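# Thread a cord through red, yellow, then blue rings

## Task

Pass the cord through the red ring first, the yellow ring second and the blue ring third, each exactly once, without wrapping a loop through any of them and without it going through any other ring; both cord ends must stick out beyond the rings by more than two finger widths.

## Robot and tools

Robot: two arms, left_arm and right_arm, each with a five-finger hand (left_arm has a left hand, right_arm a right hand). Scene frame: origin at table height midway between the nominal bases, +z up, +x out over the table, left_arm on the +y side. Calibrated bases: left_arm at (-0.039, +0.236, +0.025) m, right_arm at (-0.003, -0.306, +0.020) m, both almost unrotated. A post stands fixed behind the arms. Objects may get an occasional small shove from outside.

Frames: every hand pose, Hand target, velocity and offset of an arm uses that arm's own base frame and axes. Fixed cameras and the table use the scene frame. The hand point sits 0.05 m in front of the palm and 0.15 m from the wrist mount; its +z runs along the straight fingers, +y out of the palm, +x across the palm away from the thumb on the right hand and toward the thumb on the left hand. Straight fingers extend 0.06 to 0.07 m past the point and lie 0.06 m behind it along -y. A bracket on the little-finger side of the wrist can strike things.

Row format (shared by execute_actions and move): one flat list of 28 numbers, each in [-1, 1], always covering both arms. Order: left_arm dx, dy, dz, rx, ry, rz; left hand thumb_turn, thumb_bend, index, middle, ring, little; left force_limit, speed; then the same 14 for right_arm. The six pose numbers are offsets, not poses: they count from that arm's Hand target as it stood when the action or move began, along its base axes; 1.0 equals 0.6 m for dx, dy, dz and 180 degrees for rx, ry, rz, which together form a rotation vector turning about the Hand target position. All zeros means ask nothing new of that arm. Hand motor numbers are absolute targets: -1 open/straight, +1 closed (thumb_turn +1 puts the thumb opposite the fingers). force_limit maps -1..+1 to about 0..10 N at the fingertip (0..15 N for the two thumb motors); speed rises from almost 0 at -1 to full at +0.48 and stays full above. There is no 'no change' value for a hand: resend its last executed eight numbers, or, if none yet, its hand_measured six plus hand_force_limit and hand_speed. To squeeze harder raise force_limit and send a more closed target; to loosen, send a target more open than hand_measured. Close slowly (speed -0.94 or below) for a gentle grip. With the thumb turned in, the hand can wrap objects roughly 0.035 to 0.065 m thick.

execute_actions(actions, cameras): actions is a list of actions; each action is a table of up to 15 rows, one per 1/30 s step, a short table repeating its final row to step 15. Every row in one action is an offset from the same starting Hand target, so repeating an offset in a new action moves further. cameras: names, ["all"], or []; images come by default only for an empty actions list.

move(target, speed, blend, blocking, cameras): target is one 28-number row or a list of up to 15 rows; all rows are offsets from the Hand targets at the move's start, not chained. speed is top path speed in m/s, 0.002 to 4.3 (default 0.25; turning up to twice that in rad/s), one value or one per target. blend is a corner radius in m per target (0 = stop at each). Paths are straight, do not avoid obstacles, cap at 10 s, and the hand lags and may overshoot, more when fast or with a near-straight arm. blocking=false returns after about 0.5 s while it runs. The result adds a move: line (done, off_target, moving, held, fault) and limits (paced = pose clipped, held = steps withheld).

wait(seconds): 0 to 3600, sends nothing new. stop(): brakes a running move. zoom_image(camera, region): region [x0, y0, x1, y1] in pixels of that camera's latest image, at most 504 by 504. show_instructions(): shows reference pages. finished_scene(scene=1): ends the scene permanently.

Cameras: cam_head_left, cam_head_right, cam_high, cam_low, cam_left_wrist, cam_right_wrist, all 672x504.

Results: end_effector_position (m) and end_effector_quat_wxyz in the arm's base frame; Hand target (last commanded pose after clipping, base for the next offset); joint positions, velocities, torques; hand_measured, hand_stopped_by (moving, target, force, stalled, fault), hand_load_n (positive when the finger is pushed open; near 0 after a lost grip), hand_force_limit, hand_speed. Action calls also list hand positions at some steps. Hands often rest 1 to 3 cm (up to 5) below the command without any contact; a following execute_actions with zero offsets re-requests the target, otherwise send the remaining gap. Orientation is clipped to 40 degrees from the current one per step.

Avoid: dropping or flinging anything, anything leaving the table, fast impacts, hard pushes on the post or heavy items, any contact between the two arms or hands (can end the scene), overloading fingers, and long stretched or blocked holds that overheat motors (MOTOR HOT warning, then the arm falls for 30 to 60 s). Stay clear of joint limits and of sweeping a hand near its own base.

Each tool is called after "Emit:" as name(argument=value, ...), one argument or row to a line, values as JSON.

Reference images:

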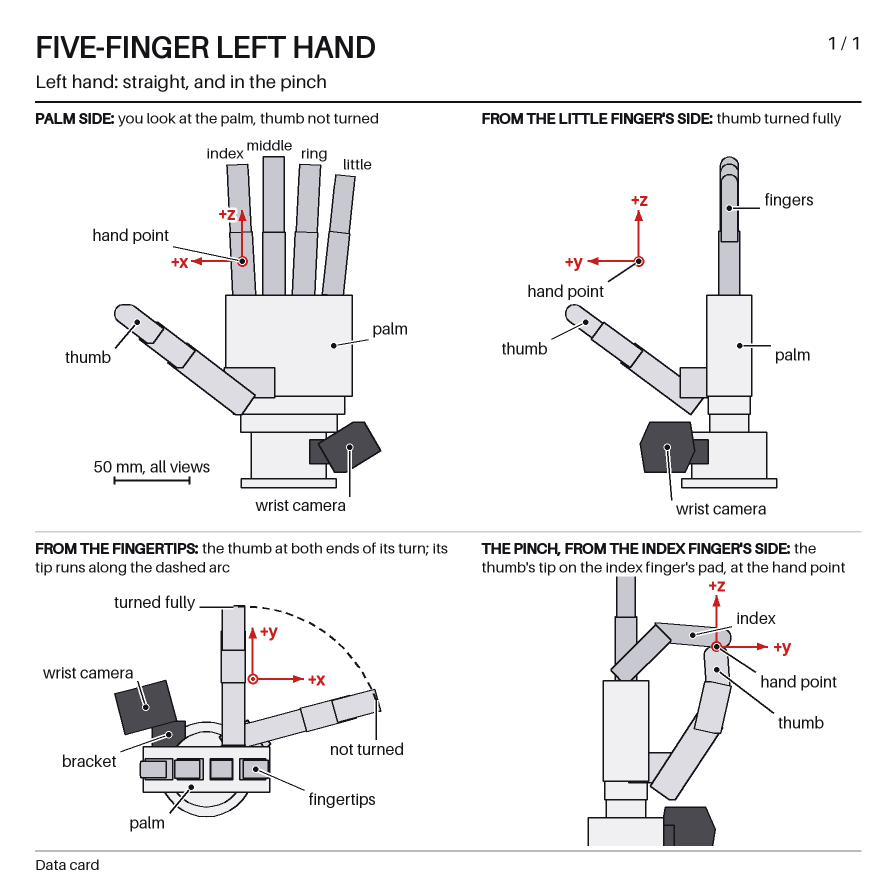

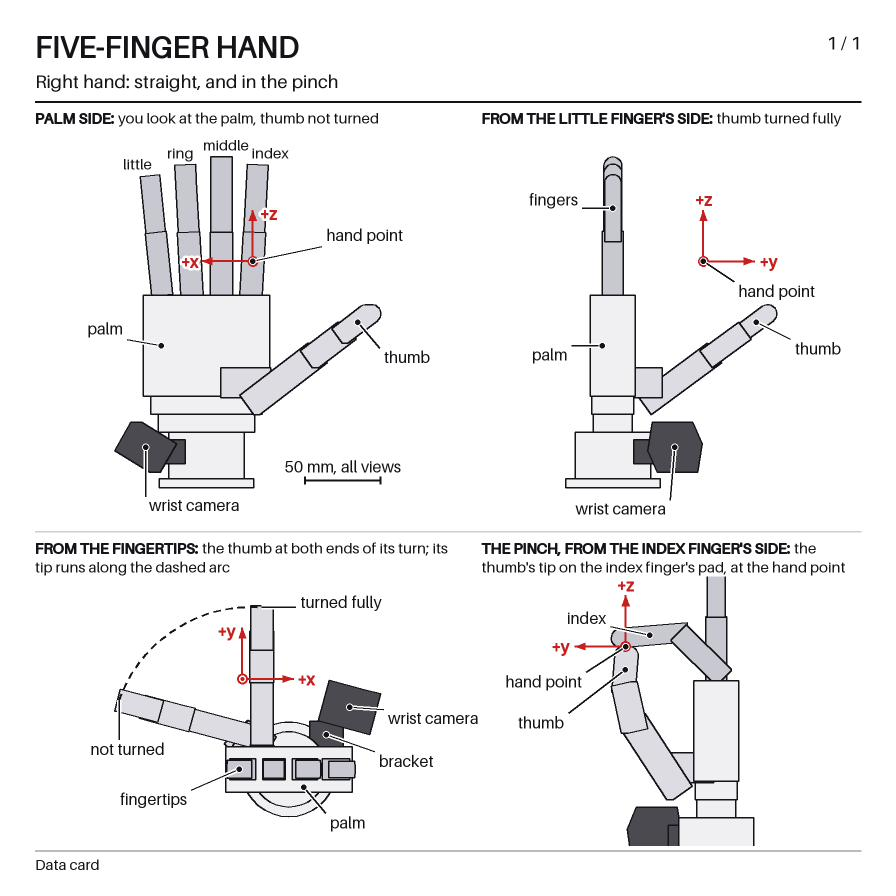

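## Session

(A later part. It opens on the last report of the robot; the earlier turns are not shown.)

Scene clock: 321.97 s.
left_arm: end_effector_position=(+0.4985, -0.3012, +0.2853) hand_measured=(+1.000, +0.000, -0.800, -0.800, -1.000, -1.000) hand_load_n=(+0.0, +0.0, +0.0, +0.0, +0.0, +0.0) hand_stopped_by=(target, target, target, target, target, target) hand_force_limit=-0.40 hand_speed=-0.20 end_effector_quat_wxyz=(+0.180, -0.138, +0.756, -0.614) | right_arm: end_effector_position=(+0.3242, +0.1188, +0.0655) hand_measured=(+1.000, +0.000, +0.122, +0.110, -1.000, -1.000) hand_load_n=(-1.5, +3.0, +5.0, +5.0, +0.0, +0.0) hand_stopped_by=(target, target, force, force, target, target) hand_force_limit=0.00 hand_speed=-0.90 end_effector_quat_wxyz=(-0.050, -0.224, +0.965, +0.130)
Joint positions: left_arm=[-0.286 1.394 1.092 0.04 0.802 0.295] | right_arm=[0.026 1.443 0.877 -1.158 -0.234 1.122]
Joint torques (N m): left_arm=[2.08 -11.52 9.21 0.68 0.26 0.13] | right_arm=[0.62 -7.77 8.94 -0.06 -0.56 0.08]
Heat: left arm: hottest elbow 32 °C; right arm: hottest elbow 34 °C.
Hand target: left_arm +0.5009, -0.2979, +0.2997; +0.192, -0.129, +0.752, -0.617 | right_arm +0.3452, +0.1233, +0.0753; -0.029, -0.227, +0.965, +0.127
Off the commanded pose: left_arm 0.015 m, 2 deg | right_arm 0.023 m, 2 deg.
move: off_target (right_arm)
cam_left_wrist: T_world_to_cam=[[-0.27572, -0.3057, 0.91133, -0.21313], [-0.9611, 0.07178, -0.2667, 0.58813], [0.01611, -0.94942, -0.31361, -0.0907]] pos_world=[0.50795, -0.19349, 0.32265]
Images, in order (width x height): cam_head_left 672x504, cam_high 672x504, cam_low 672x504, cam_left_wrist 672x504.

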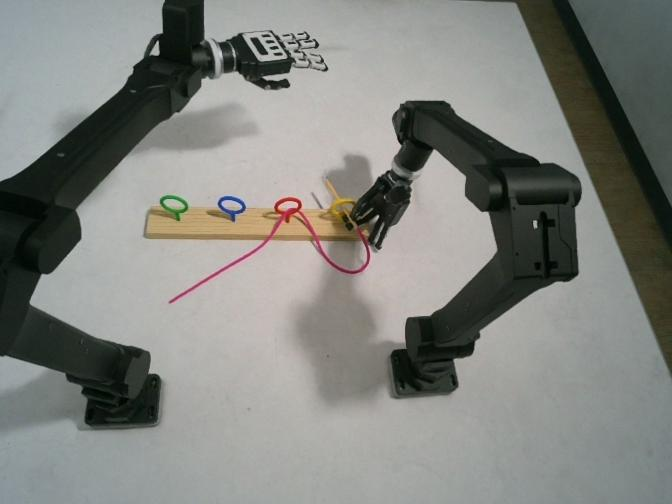

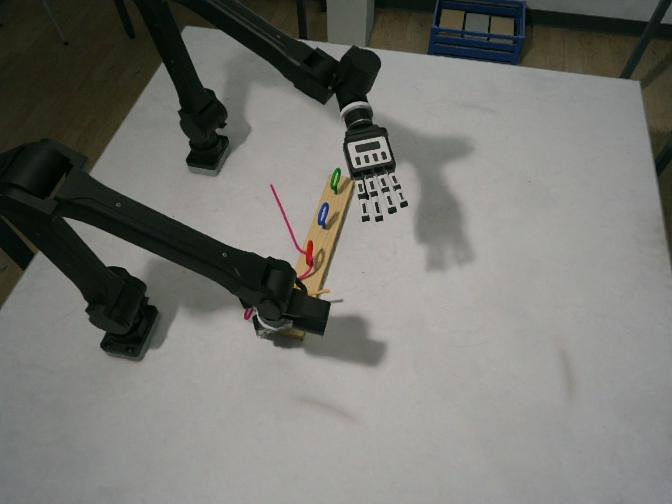

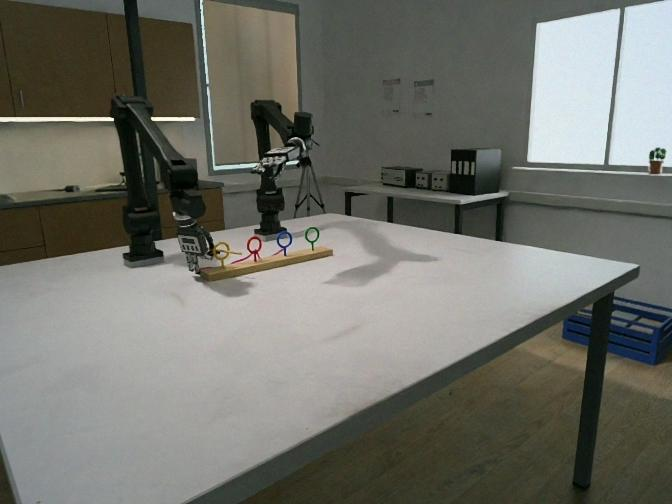

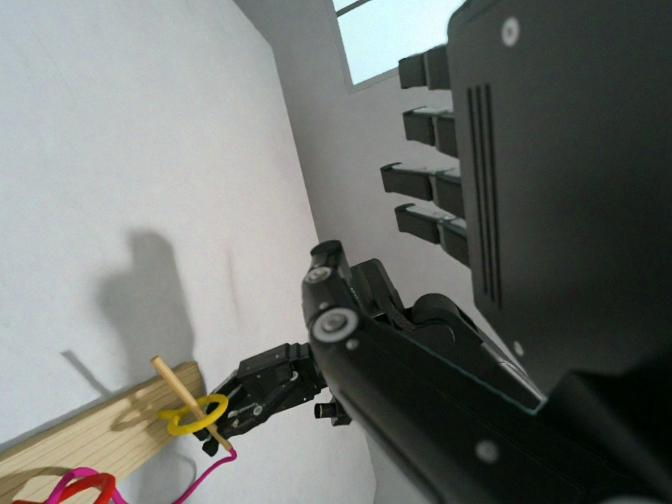

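Emit:
move(
  target=[
    [-0.0858,-0.1218,-0.2612,-0.0051,0.0432,-0.009,1,0,-0.4,-0.4,-1,-1,-0.4,-0.2,0,0,0,0,0,0,1,0,0.35,0.36,-1,-1,0.0,-0.9],
  ],
  speed=0.1,
  cameras=["cam_head_left","cam_low","cam_left_wrist","cam_high"],
)

Scene clock: 334.23 s.
left_arm: end_effector_position=(+0.4483, -0.3663, +0.1415) hand_measured=(+1.000, +0.000, -0.400, -0.400, -1.000, -1.000) hand_load_n=(+0.0, +0.0, +0.0, +0.0, +0.0, +0.0) hand_stopped_by=(target, target, target, target, target, target) hand_force_limit=-0.40 hand_speed=-0.20 end_effector_quat_wxyz=(+0.131, -0.161, +0.764, -0.611) | right_arm: end_effector_position=(+0.3242, +0.1188, +0.0655) hand_measured=(+1.000, +0.000, +0.122, +0.110, -1.000, -1.000) hand_load_n=(-1.5, +3.0, +5.0, +4.5, +0.0, +0.0) hand_stopped_by=(target, target, force, force, target, target) hand_force_limit=0.00 hand_speed=-0.90 end_effector_quat_wxyz=(-0.050, -0.224, +0.965, +0.130)
Joint positions: left_arm=[-0.444 1.558 0.858 0.413 0.688 0.189] | right_arm=[0.026 1.443 0.877 -1.158 -0.234 1.122]
Joint torques (N m): left_arm=[0.91 -10.4 6.95 1.76 -0.01 -0.11] | right_arm=[0.38 -7.77 8.92 -0.12 -0.56 0.06]
Heat: left arm: hottest elbow 32 °C; right arm: hottest elbow 36 °C.
Hand target: left_arm +0.4493, -0.3709, +0.1430; +0.131, -0.161, +0.760, -0.615 | right_arm +0.3452, +0.1233, +0.0753; -0.029, -0.227, +0.965, +0.127
Off the commanded pose: left_arm 0.005 m, 1 deg | right_arm 0.024 m, 2 deg.
move: done
cam_left_wrist: T_world_to_cam=[[-0.18489, -0.29335, 0.93796, -0.15573], [-0.98184, 0.09644, -0.16338, 0.50991], [-0.04253, -0.95113, -0.30585, -0.17225]] pos_world=[0.46453, -0.25869, 0.1767]
Images, in order (width x height): cam_head_left 672x504, cam_high 672x504, cam_low 672x504, cam_left_wrist 672x504.

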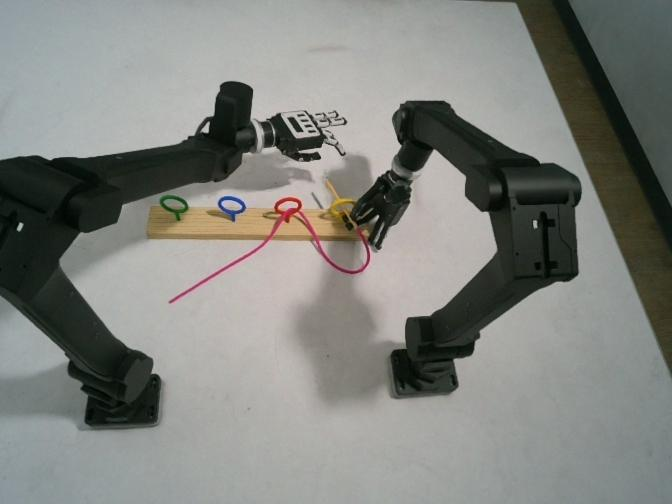

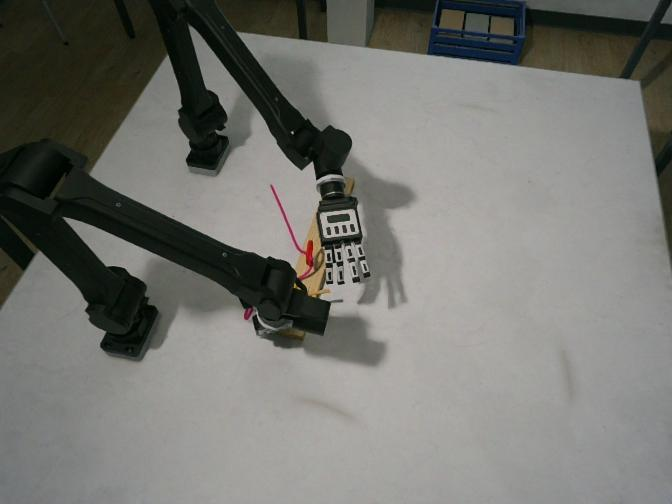

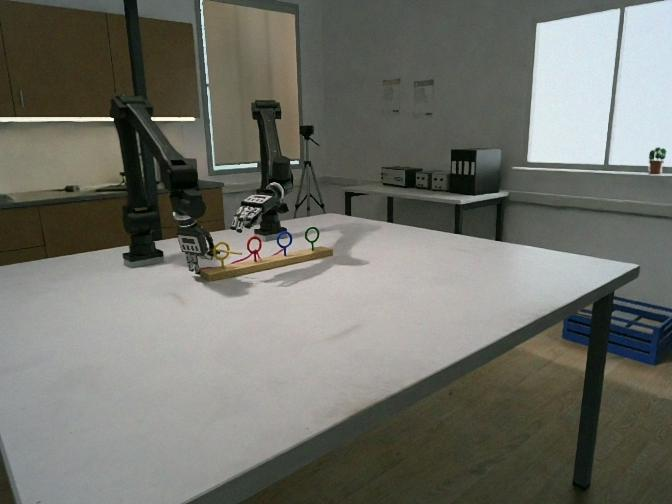

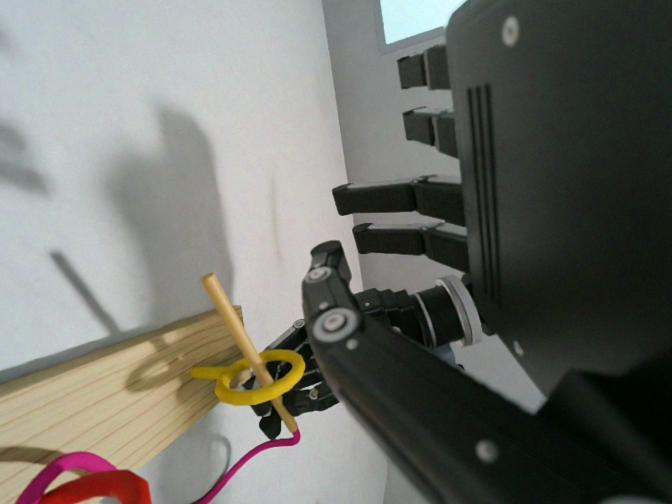

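Emit:
move(
  target=[
    [-0.045,-0.0187,-0.0383,0,0,0,1,0,-0.4,-0.4,-1,-1,-0.4,-0.2,0,0,0,0,0,0,1,0,0.35,0.36,-1,-1,0.0,-0.9],
  ],
  speed=0.06,
  cameras=["cam_head_left","cam_low","cam_left_wrist"],
)

Emit:
zoom_image(
  camera="cam_low",
  region=[160, 180, 290, 290],
)

Emit:
zoom_image(
  camera="cam_head_left",
  region=[260, 120, 420, 280],
)

Scene clock: 343.00 s.
left_arm: end_effector_position=(+0.4227, -0.3775, +0.1221) hand_measured=(+1.000, +0.000, -0.400, -0.400, -1.000, -1.000) hand_load_n=(+0.0, +0.0, +0.0, +0.0, +0.0, +0.0) hand_stopped_by=(target, target, target, target, target, target) hand_force_limit=-0.40 hand_speed=-0.20 end_effector_quat_wxyz=(+0.133, -0.160, +0.763, -0.613) | right_arm: end_effector_position=(+0.3242, +0.1188, +0.0655) hand_measured=(+1.000, +0.000, +0.122, +0.110, -1.000, -1.000) hand_load_n=(-1.5, +3.0, +5.0, +4.5, +0.0, +0.0) hand_stopped_by=(target, target, force, force, target, target) hand_force_limit=0.00 hand_speed=-0.90 end_effector_quat_wxyz=(-0.050, -0.224, +0.965, +0.130)
Joint positions: left_arm=[-0.493 1.559 0.784 0.506 0.639 0.172] | right_arm=[0.026 1.443 0.877 -1.158 -0.234 1.122]
Joint torques (N m): left_arm=[0.91 -9.64 6.46 1.78 -0.03 -0.13] | right_arm=[0.38 -7.65 8.88 -0.02 -0.56 0.04]
Heat: left arm: hottest elbow 31 °C; right arm: hottest elbow 36 °C.
Hand target: left_arm +0.4224, -0.3821, +0.1201; +0.131, -0.161, +0.760, -0.616 | right_arm +0.3452, +0.1233, +0.0753; -0.029, -0.227, +0.965, +0.127
Off the commanded pose: left_arm 0.005 m, 1 deg | right_arm 0.024 m, 2 deg.
move: done
cam_left_wrist: T_world_to_cam=[[-0.19063, -0.29097, 0.93755, -0.14217], [-0.98086, 0.095, -0.16996, 0.48258], [-0.03962, -0.952, -0.30351, -0.19179]] pos_world=[0.43864, -0.2698, 0.15709]

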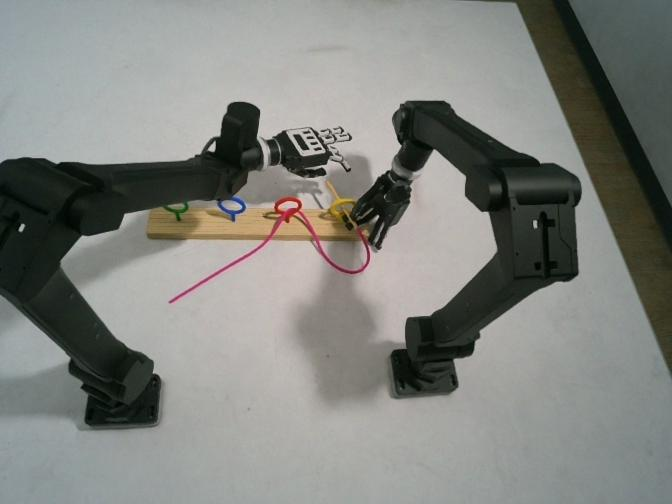

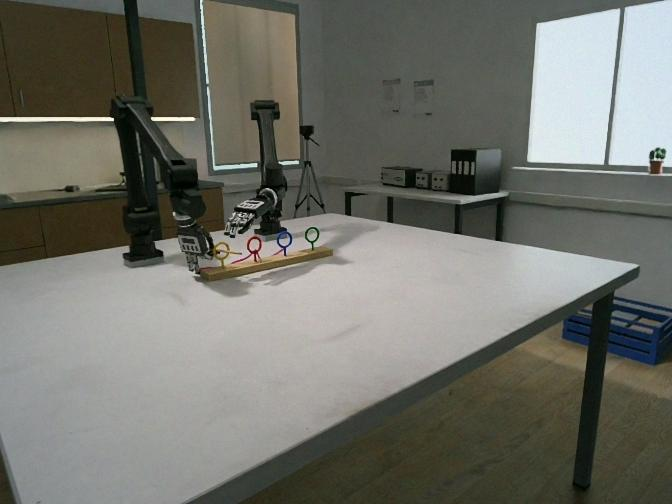

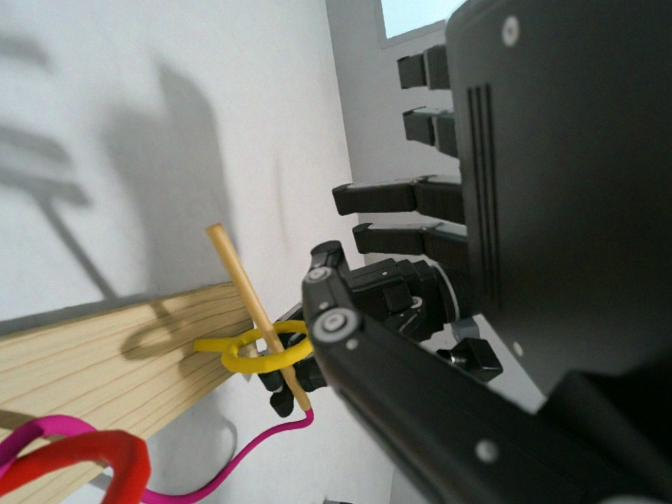

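Scaled by 3.877 from the camera's image (finer frame: 960x720).

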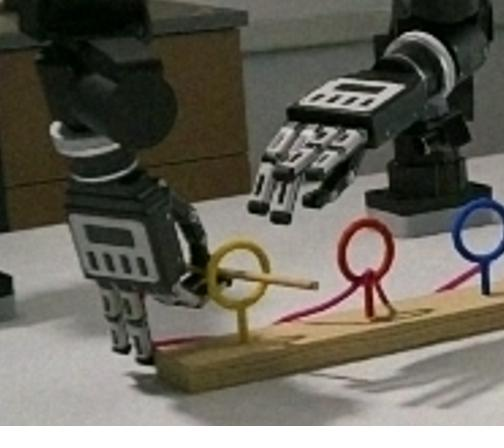

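Scaled by 3.150 from the camera's image (finer frame: 960x720).

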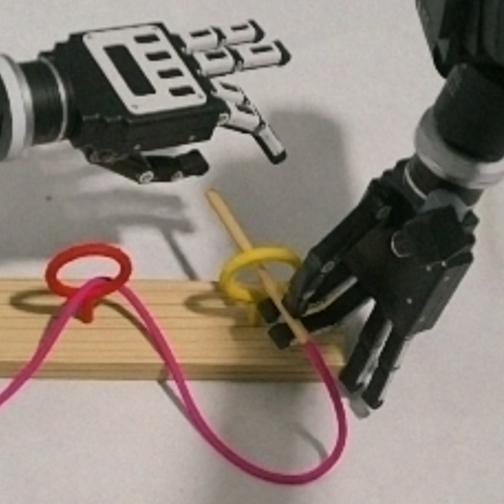

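Emit:
move(
  target=[
    [-0.0133,-0.0195,-0.0533,0,0,0,1,0,-0.4,-0.4,-1,-1,-0.4,-0.2,0,0,0,0,0,0,1,0,0.35,0.36,-1,-1,0.0,-0.9],
  ],
  speed=0.06,
  cameras=["cam_head_left","cam_low","cam_left_wrist"],
)

Emit:
zoom_image(
  camera="cam_low",
  region=[160, 180, 290, 290],
)

Emit:
zoom_image(
  camera="cam_head_left",
  region=[260, 120, 420, 280],
)

Scene clock: 352.50 s.
left_arm: end_effector_position=(+0.4153, -0.3890, +0.0884) hand_measured=(+1.000, +0.000, -0.400, -0.400, -1.000, -1.000) hand_load_n=(+0.5, +0.0, +0.0, +0.0, +0.0, +0.0) hand_stopped_by=(target, target, target, target, target, target) hand_force_limit=-0.40 hand_speed=-0.20 end_effector_quat_wxyz=(+0.133, -0.161, +0.763, -0.612) | right_arm: end_effector_position=(+0.3242, +0.1188, +0.0655) hand_measured=(+1.000, +0.000, +0.122, +0.110, -1.000, -1.000) hand_load_n=(-1.5, +3.0, +5.0, +4.5, +0.0, +0.0) hand_stopped_by=(target, target, force, force, target, target) hand_force_limit=0.00 hand_speed=-0.90 end_effector_quat_wxyz=(-0.050, -0.224, +0.965, +0.130)
Joint positions: left_arm=[-0.525 1.637 0.755 0.614 0.608 0.161] | right_arm=[0.026 1.443 0.877 -1.158 -0.234 1.122]
Joint torques (N m): left_arm=[0.79 -10.29 5.89 1.8 -0.04 -0.13] | right_arm=[0.32 -7.71 8.8 -0.08 -0.57 0.06]
Heat: left arm: hottest elbow 31 °C; right arm: hottest elbow 37 °C.
Hand target: left_arm +0.4143, -0.3938, +0.0878; +0.131, -0.161, +0.760, -0.615 | right_arm +0.3452, +0.1233, +0.0753; -0.029, -0.227, +0.965, +0.127
Off the commanded pose: left_arm 0.005 m, 1 deg | right_arm 0.024 m, 2 deg.
move: done
cam_left_wrist: T_world_to_cam=[[-0.18784, -0.29285, 0.93753, -0.11725], [-0.9814, 0.09456, -0.16709, 0.47047], [-0.03972, -0.95147, -0.30517, -0.2128]] pos_world=[0.43124, -0.2813, 0.12359]

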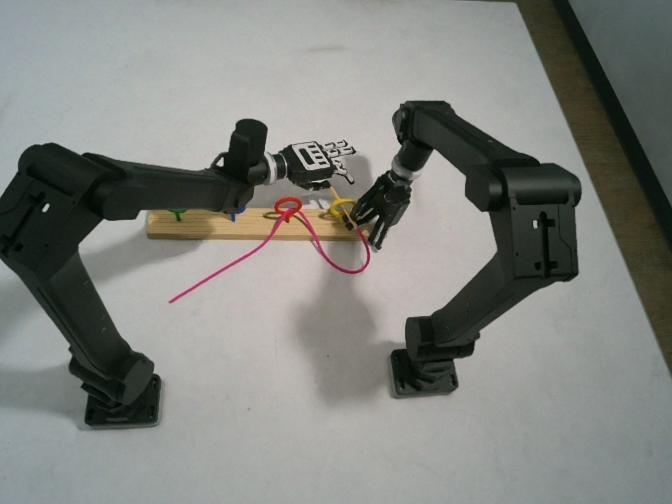

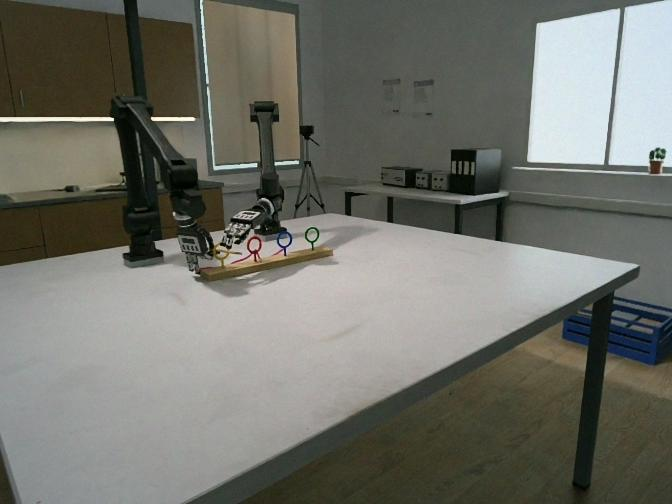

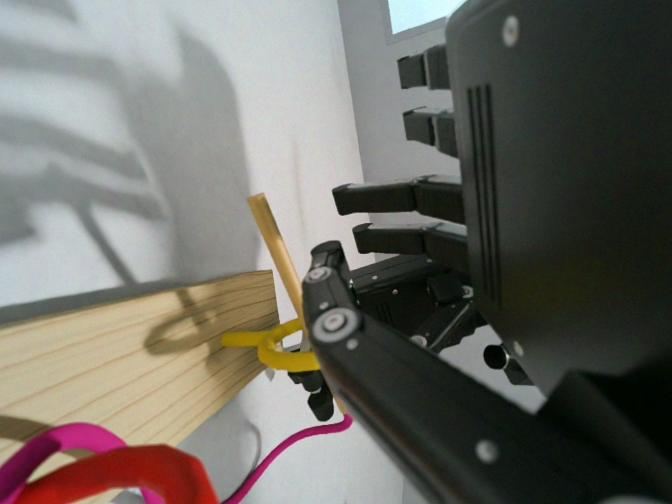

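Scaled by 3.877 from the camera's image (finer frame: 960x720).

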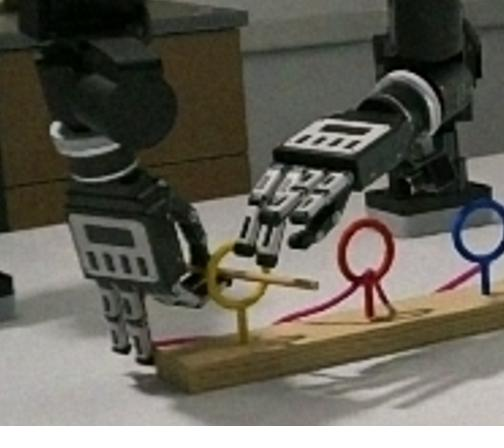

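Scaled by 3.150 from the camera's image (finer frame: 960x720).

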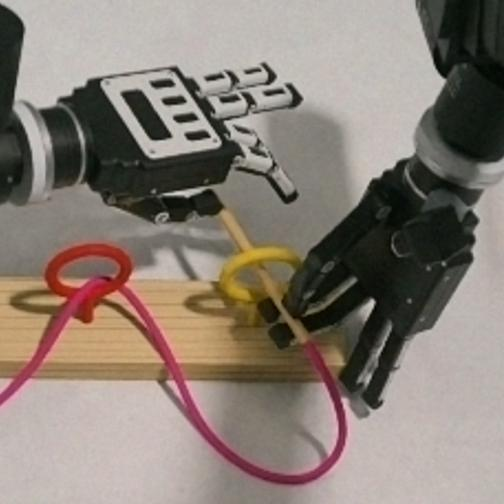

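Emit:
move(
  target=[
    [0,0.001,-0.035,0,0,0,1,0,-0.4,-0.4,-1,-1,-0.4,-0.2,0,0,0,0,0,0,1,0,0.35,0.36,-1,-1,0.0,-0.9],
  ],
  speed=0.05,
  cameras=["cam_head_left","cam_low","cam_left_wrist"],
)

Emit:
zoom_image(
  camera="cam_left_wrist",
  region=[220, 120, 460, 360],
)

Emit:
zoom_image(
  camera="cam_low",
  region=[160, 180, 290, 290],
)

Scene clock: 356.73 s.
left_arm: end_effector_position=(+0.4151, -0.3889, +0.0669) hand_measured=(+1.000, +0.000, -0.400, -0.400, -1.000, -1.000) hand_load_n=(+0.0, +0.0, -0.5, +0.0, +0.0, +0.0) hand_stopped_by=(target, target, target, target, target, target) hand_force_limit=-0.40 hand_speed=-0.20 end_effector_quat_wxyz=(+0.132, -0.161, +0.763, -0.611) | right_arm: end_effector_position=(+0.3242, +0.1188, +0.0655) hand_measured=(+1.000, +0.000, +0.122, +0.110, -1.000, -1.000) hand_load_n=(-1.5, +3.0, +5.0, +4.5, +0.0, +0.0) hand_stopped_by=(target, target, force, force, target, target) hand_force_limit=0.00 hand_speed=-0.90 end_effector_quat_wxyz=(-0.050, -0.224, +0.965, +0.130)
Joint positions: left_arm=[-0.525 1.691 0.743 0.68 0.608 0.161] | right_arm=[0.026 1.443 0.877 -1.158 -0.234 1.122]
Joint torques (N m): left_arm=[0.91 -10.46 5.5 1.8 0.01 -0.13] | right_arm=[0.26 -7.36 8.9 0.02 -0.56 0.05]
Heat: left arm: hottest elbow 31 °C; right arm: hottest elbow 37 °C.
Hand target: left_arm +0.4143, -0.3932, +0.0670; +0.131, -0.161, +0.760, -0.615 | right_arm +0.3452, +0.1233, +0.0753; -0.029, -0.227, +0.965, +0.127
Off the commanded pose: left_arm 0.004 m, 1 deg | right_arm 0.024 m, 2 deg.
move: done
cam_left_wrist: T_world_to_cam=[[-0.1866, -0.2933, 0.93763, -0.09777], [-0.98162, 0.09464, -0.16574, 0.46665], [-0.04013, -0.95132, -0.30557, -0.21901]] pos_world=[0.43104, -0.28119, 0.1021]

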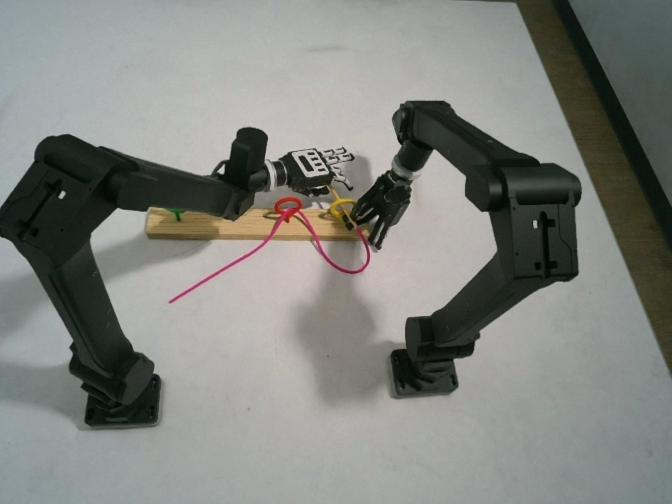

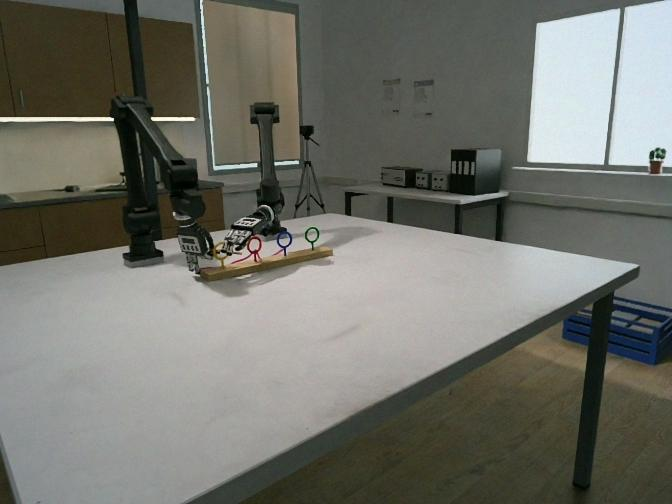

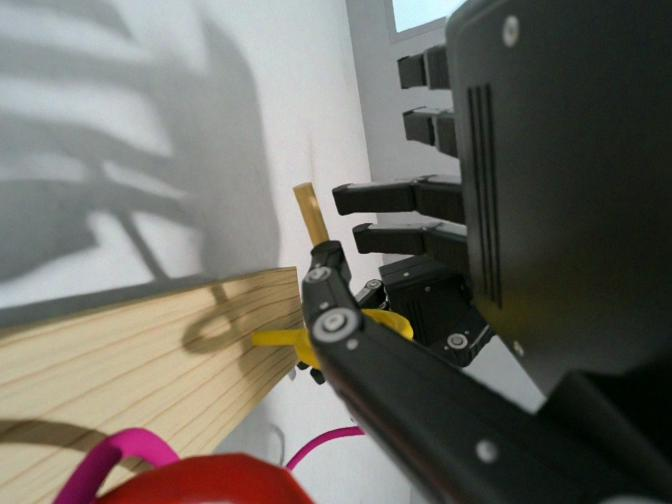

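Scaled by 2.100 from the camera's image (finer frame: 960x720).

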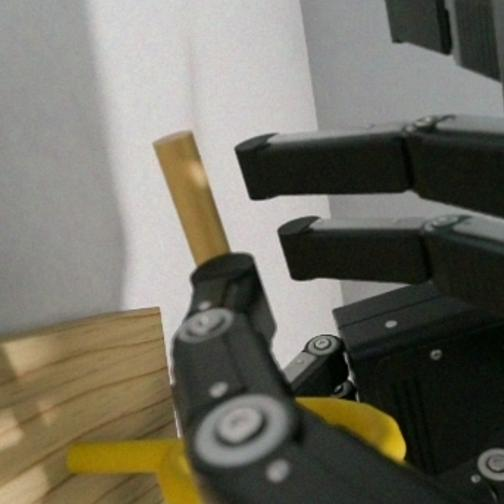

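Scaled by 3.877 from the camera's image (finer frame: 960x720).

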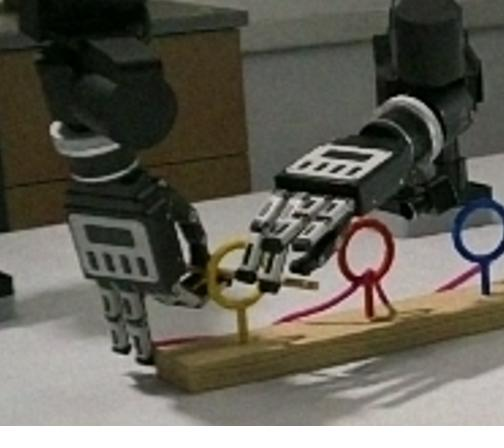

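Emit:
move(
  target=[
    [0,0,-0.0115,0,0,0,1,0,-0.4,-0.4,-1,-1,-0.4,-0.2,0,0,0,0,0,0,1,0,0.35,0.36,-1,-1,0.0,-0.9],
  ],
  speed=0.05,
  cameras=["cam_left_wrist"],
)

Emit:
zoom_image(
  camera="cam_left_wrist",
  region=[220, 120, 460, 360],
)

Scene clock: 359.17 s.
left_arm: end_effector_position=(+0.4164, -0.3897, +0.0626) hand_measured=(+1.000, +0.000, -0.400, -0.400, -1.000, -1.000) hand_load_n=(+0.0, +0.0, -0.5, +0.0, +0.0, +0.0) hand_stopped_by=(target, target, target, target, target, target) hand_force_limit=-0.40 hand_speed=-0.20 end_effector_quat_wxyz=(+0.134, -0.160, +0.762, -0.613) | right_arm: end_effector_position=(+0.3242, +0.1188, +0.0655) hand_measured=(+1.000, +0.000, +0.122, +0.110, -1.000, -1.000) hand_load_n=(-1.0, +3.0, +5.0, +5.0, +0.0, +0.0) hand_stopped_by=(target, target, force, force, target, target) hand_force_limit=0.00 hand_speed=-0.90 end_effector_quat_wxyz=(-0.050, -0.224, +0.965, +0.130)
Joint positions: left_arm=[-0.525 1.707 0.743 0.702 0.608 0.161] | right_arm=[0.026 1.443 0.877 -1.158 -0.234 1.122]
Joint torques (N m): left_arm=[0.85 -10.46 5.18 1.76 0.01 -0.12] | right_arm=[0.38 -7.36 8.9 -0.01 -0.58 0.08]
Heat: left arm: hottest shoulder 30 °C; right arm: hottest elbow 37 °C.
Hand target: left_arm +0.4143, -0.3932, +0.0601; +0.131, -0.161, +0.760, -0.615 | right_arm +0.3452, +0.1233, +0.0753; -0.029, -0.227, +0.965, +0.127
Off the commanded pose: left_arm 0.005 m, 1 deg | right_arm 0.024 m, 2 deg.
move: done
cam_left_wrist: T_world_to_cam=[[-0.19086, -0.29081, 0.93755, -0.091], [-0.98085, 0.09417, -0.17047, 0.46705], [-0.03872, -0.95213, -0.30322, -0.22208]] pos_world=[0.43215, -0.2819, 0.09759]

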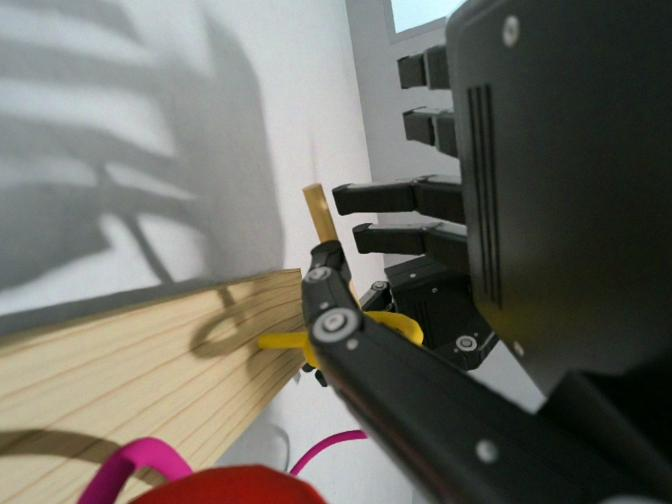

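Scaled by 2.100 from the camera's image (finer frame: 960x720).

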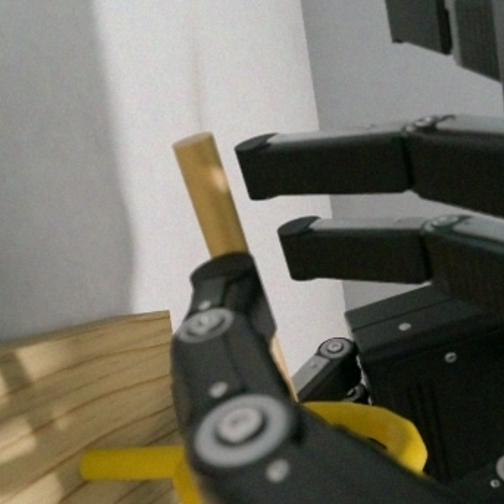

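Emit:
move(
  target=[
    [0,0,-0.011,0,0,0,1,0,-0.4,-0.4,-1,-1,-0.4,-0.2,0,0,0,0,0,0,1,0,0.35,0.36,-1,-1,0.0,-0.9],
  ],
  speed=0.05,
  cameras=["cam_left_wrist"],
)

Emit:
zoom_image(
  camera="cam_left_wrist",
  region=[220, 120, 460, 360],
)

Scene clock: 361.37 s.
left_arm: end_effector_position=(+0.4156, -0.3892, +0.0548) hand_measured=(+1.000, +0.000, -0.400, -0.400, -1.000, -1.000) hand_load_n=(+0.0, +0.0, -0.5, +0.0, +0.0, +0.0) hand_stopped_by=(target, target, target, target, target, target) hand_force_limit=-0.40 hand_speed=-0.20 end_effector_quat_wxyz=(+0.133, -0.160, +0.763, -0.612) | right_arm: end_effector_position=(+0.3242, +0.1188, +0.0655) hand_measured=(+1.000, +0.000, +0.122, +0.110, -1.000, -1.000) hand_load_n=(-1.5, +3.0, +5.0, +5.0, +0.0, +0.0) hand_stopped_by=(target, target, force, force, target, target) hand_force_limit=0.00 hand_speed=-0.90 end_effector_quat_wxyz=(-0.050, -0.224, +0.965, +0.130)
Joint positions: left_arm=[-0.525 1.726 0.738 0.722 0.608 0.161] | right_arm=[0.026 1.443 0.877 -1.158 -0.234 1.122]
Joint torques (N m): left_arm=[0.85 -10.58 5.22 1.77 0.01 -0.13] | right_arm=[0.62 -7.77 8.88 -0.03 -0.57 0.06]
Heat: left arm: hottest shoulder 30 °C; right arm: hottest elbow 37 °C.
Hand target: left_arm +0.4144, -0.3932, +0.0534; +0.131, -0.161, +0.760, -0.615 | right_arm +0.3452, +0.1233, +0.0753; -0.029, -0.227, +0.965, +0.127
Off the commanded pose: left_arm 0.004 m, 1 deg | right_arm 0.024 m, 2 deg.
move: done
cam_left_wrist: T_world_to_cam=[[-0.18867, -0.29206, 0.93761, -0.08508], [-0.98125, 0.09439, -0.16805, 0.46513], [-0.03942, -0.95173, -0.30439, -0.22353]] pos_world=[0.43154, -0.2815, 0.0899]

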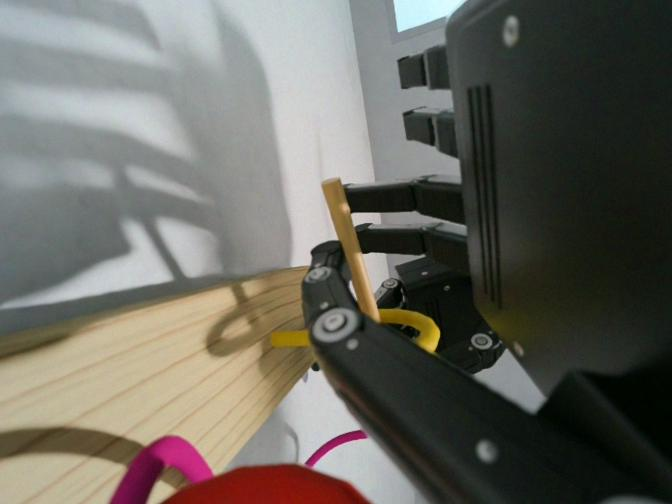

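Scaled by 2.100 from the camera's image (finer frame: 960x720).

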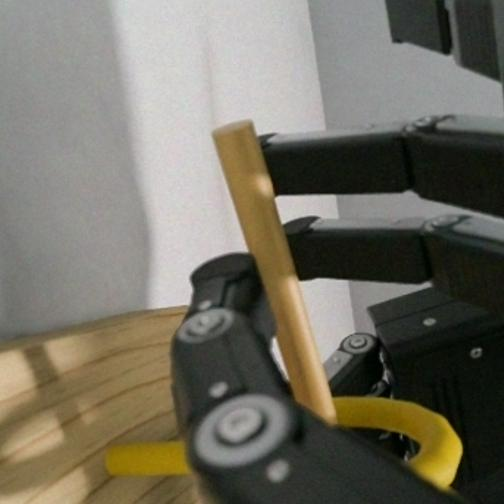

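Emit:
move(
  target=[
    [0,0,0.01,0,0,0,1,0,-0.4,-0.4,-1,-1,-0.4,-0.2,0,0,0,0,0,0,1,0,0.35,0.36,-1,-1,0.0,-0.9],
  ],
  speed=0.05,
  cameras=["cam_left_wrist"],
)

Emit:
zoom_image(
  camera="cam_left_wrist",
  region=[220, 120, 460, 360],
)

Scene clock: 363.67 s.
left_arm: end_effector_position=(+0.4156, -0.3892, +0.0548) hand_measured=(+1.000, +0.000, -0.400, -0.400, -1.000, -1.000) hand_load_n=(+0.0, +0.0, +0.0, +0.0, +0.0, +0.0) hand_stopped_by=(target, target, target, target, target, target) hand_force_limit=-0.40 hand_speed=-0.20 end_effector_quat_wxyz=(+0.133, -0.160, +0.763, -0.612) | right_arm: end_effector_position=(+0.3242, +0.1188, +0.0655) hand_measured=(+1.000, +0.000, +0.122, +0.110, -1.000, -1.000) hand_load_n=(-1.5, +3.0, +5.0, +5.0, +0.0, +0.0) hand_stopped_by=(target, target, force, force, target, target) hand_force_limit=0.00 hand_speed=-0.90 end_effector_quat_wxyz=(-0.050, -0.224, +0.965, +0.130)
Joint positions: left_arm=[-0.525 1.726 0.738 0.722 0.608 0.161] | right_arm=[0.026 1.443 0.877 -1.158 -0.234 1.122]
Joint torques (N m): left_arm=[0.85 -11.87 5.38 1.1 0.01 -0.13] | right_arm=[0.44 -7.59 8.99 0.05 -0.56 0.07]
Heat: left arm: hottest shoulder 30 °C; right arm: hottest elbow 37 °C.
Hand target: left_arm +0.4143, -0.3932, +0.0594; +0.131, -0.161, +0.760, -0.615 | right_arm +0.3452, +0.1233, +0.0753; -0.029, -0.227, +0.965, +0.127
Off the commanded pose: left_arm 0.006 m, 1 deg | right_arm 0.024 m, 2 deg.
move: done
cam_left_wrist: T_world_to_cam=[[-0.18867, -0.29206, 0.93761, -0.08508], [-0.98125, 0.09439, -0.16805, 0.46513], [-0.03942, -0.95173, -0.30439, -0.22353]] pos_world=[0.43154, -0.2815, 0.0899]

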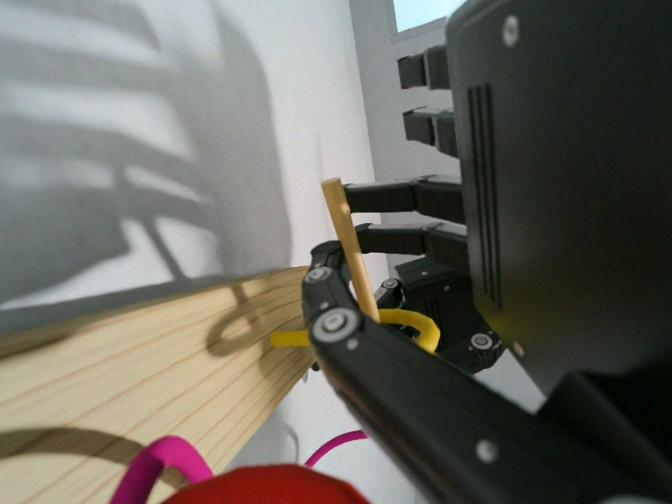

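Scaled by 2.100 from the camera's image (finer frame: 960x720).

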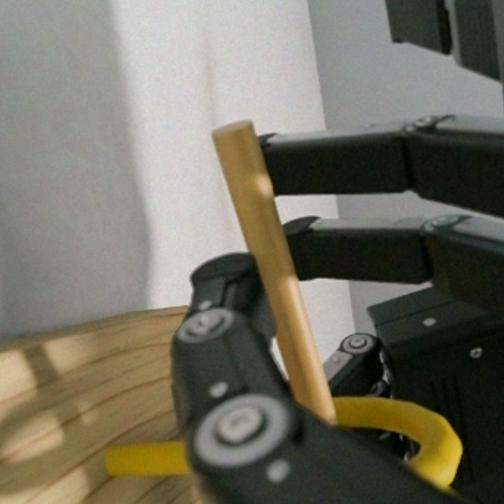

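Emit:
move(
  target=[
    [0,0,0.008,0,0,0,1,0,-0.4,-0.4,-1,-1,-0.4,-0.2,0,0,0,0,0,0,1,0,0.35,0.36,-1,-1,0.0,-0.9],
  ],
  speed=0.05,
  cameras=["cam_left_wrist"],
)

Emit:
zoom_image(
  camera="cam_left_wrist",
  region=[220, 120, 460, 360],
)

Scene clock: 365.77 s.
left_arm: end_effector_position=(+0.4150, -0.3889, +0.0537) hand_measured=(+1.000, +0.000, -0.400, -0.400, -1.000, -1.000) hand_load_n=(+0.0, +0.0, +0.0, +0.0, +0.0, +0.0) hand_stopped_by=(target, target, target, target, target, target) hand_force_limit=-0.40 hand_speed=-0.20 end_effector_quat_wxyz=(+0.131, -0.162, +0.764, -0.611) | right_arm: end_effector_position=(+0.3242, +0.1188, +0.0655) hand_measured=(+1.000, +0.000, +0.122, +0.110, -1.000, -1.000) hand_load_n=(-1.0, +3.0, +5.0, +5.0, +0.0, +0.0) hand_stopped_by=(target, target, force, force, target, target) hand_force_limit=0.00 hand_speed=-0.90 end_effector_quat_wxyz=(-0.050, -0.224, +0.965, +0.130)
Joint positions: left_arm=[-0.525 1.726 0.738 0.717 0.608 0.161] | right_arm=[0.026 1.443 0.877 -1.158 -0.234 1.122]
Joint torques (N m): left_arm=[0.97 -12.86 5.53 0.75 0.01 -0.13] | right_arm=[0.03 -7.77 8.92 -0.02 -0.54 0.06]
Heat: left arm: hottest shoulder 30 °C; right arm: hottest elbow 37 °C.
Hand target: left_arm +0.4143, -0.3932, +0.0642; +0.131, -0.161, +0.760, -0.615 | right_arm +0.3452, +0.1233, +0.0753; -0.029, -0.227, +0.965, +0.127
Off the commanded pose: left_arm 0.011 m, 1 deg | right_arm 0.024 m, 2 deg.
move: off_target (left_arm)
cam_left_wrist: T_world_to_cam=[[-0.18404, -0.29475, 0.93768, -0.08702], [-0.98207, 0.09486, -0.16293, 0.46458], [-0.04093, -0.95086, -0.30692, -0.22251]] pos_world=[0.43113, -0.28129, 0.089]

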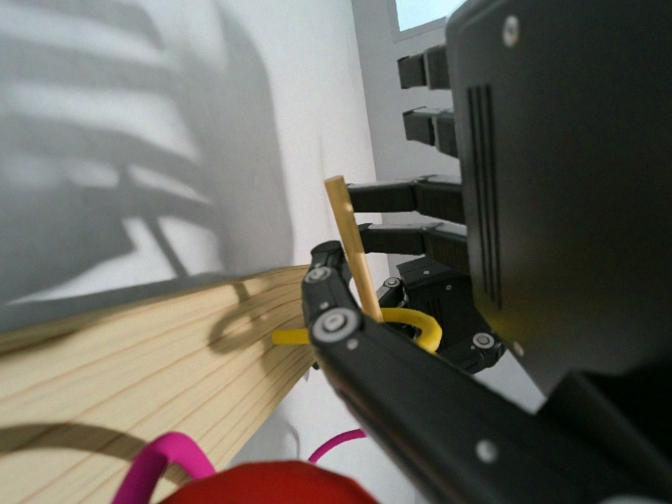

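Scaled by 2.100 from the camera's image (finer frame: 960x720).

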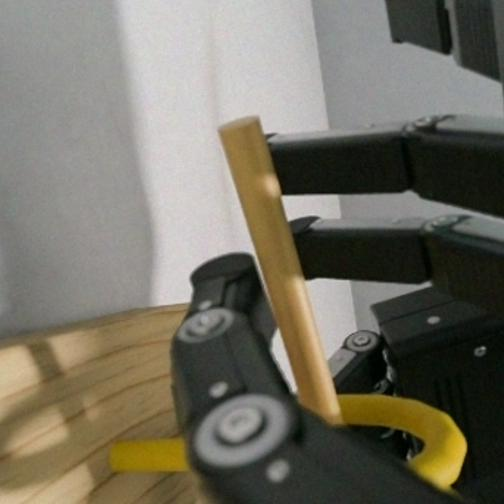

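Emit:
move(
  target=[
    [0,0,0.05,0,0,0,1,0,-0.4,-0.4,-1,-1,-0.4,-0.2,0,0,0,0,0,0,1,0,0.35,0.36,-1,-1,0.0,-0.9],
    [0,0,-0.0112,0,0,0,1,0,-0.4,-0.4,-1,-1,-0.4,-0.2,0,0,0,0,0,0,1,0,0.35,0.36,-1,-1,0.0,-0.9],
  ],
  speed=0.05,
  cameras=["cam_left_wrist"],
)

Emit:
zoom_image(
  camera="cam_left_wrist",
  region=[220, 120, 460, 360],
)

Scene clock: 369.30 s.
left_arm: end_effector_position=(+0.4150, -0.3889, +0.0578) hand_measured=(+1.000, +0.000, -0.400, -0.400, -1.000, -1.000) hand_load_n=(+0.0, +0.0, +0.0, +0.0, +0.0, +0.0) hand_stopped_by=(target, target, target, target, target, target) hand_force_limit=-0.40 hand_speed=-0.20 end_effector_quat_wxyz=(+0.132, -0.161, +0.763, -0.611) | right_arm: end_effector_position=(+0.3242, +0.1188, +0.0655) hand_measured=(+1.000, +0.000, +0.122, +0.110, -1.000, -1.000) hand_load_n=(-1.5, +3.0, +5.0, +5.0, +0.0, +0.0) hand_stopped_by=(target, target, force, force, target, target) hand_force_limit=0.00 hand_speed=-0.90 end_effector_quat_wxyz=(-0.050, -0.224, +0.965, +0.130)
Joint positions: left_arm=[-0.525 1.716 0.738 0.71 0.608 0.161] | right_arm=[0.026 1.443 0.877 -1.158 -0.234 1.122]
Joint torques (N m): left_arm=[0.91 -10.58 5.39 1.78 0 -0.12] | right_arm=[0.38 -7.71 8.88 -0.03 -0.56 0.08]
Heat: left arm: hottest shoulder 30 °C; right arm: hottest elbow 37 °C.
Hand target: left_arm +0.4143, -0.3932, +0.0574; +0.131, -0.161, +0.760, -0.615 | right_arm +0.3452, +0.1233, +0.0753; -0.029, -0.227, +0.965, +0.127
Off the commanded pose: left_arm 0.004 m, 1 deg | right_arm 0.024 m, 2 deg.
move: done
cam_left_wrist: T_world_to_cam=[[-0.18653, -0.29303, 0.93773, -0.08922], [-0.98163, 0.09448, -0.16574, 0.465], [-0.04003, -0.95142, -0.30527, -0.2219]] pos_world=[0.43094, -0.28119, 0.093]

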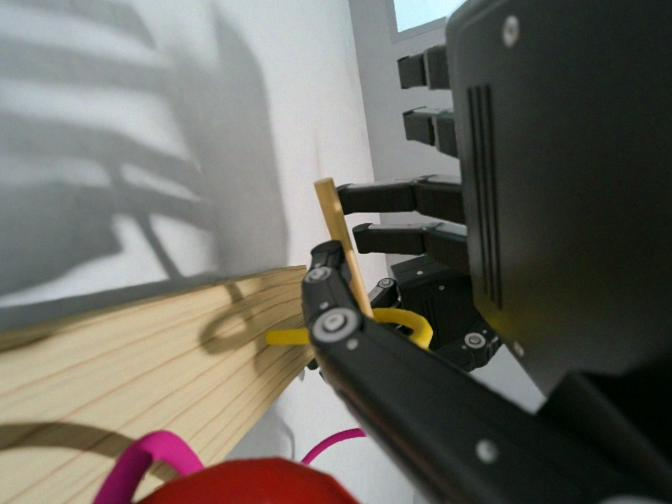

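Scaled by 2.100 from the camera's image (finer frame: 960x720).

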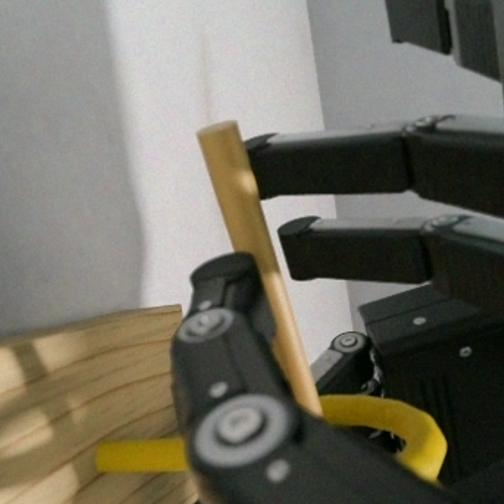

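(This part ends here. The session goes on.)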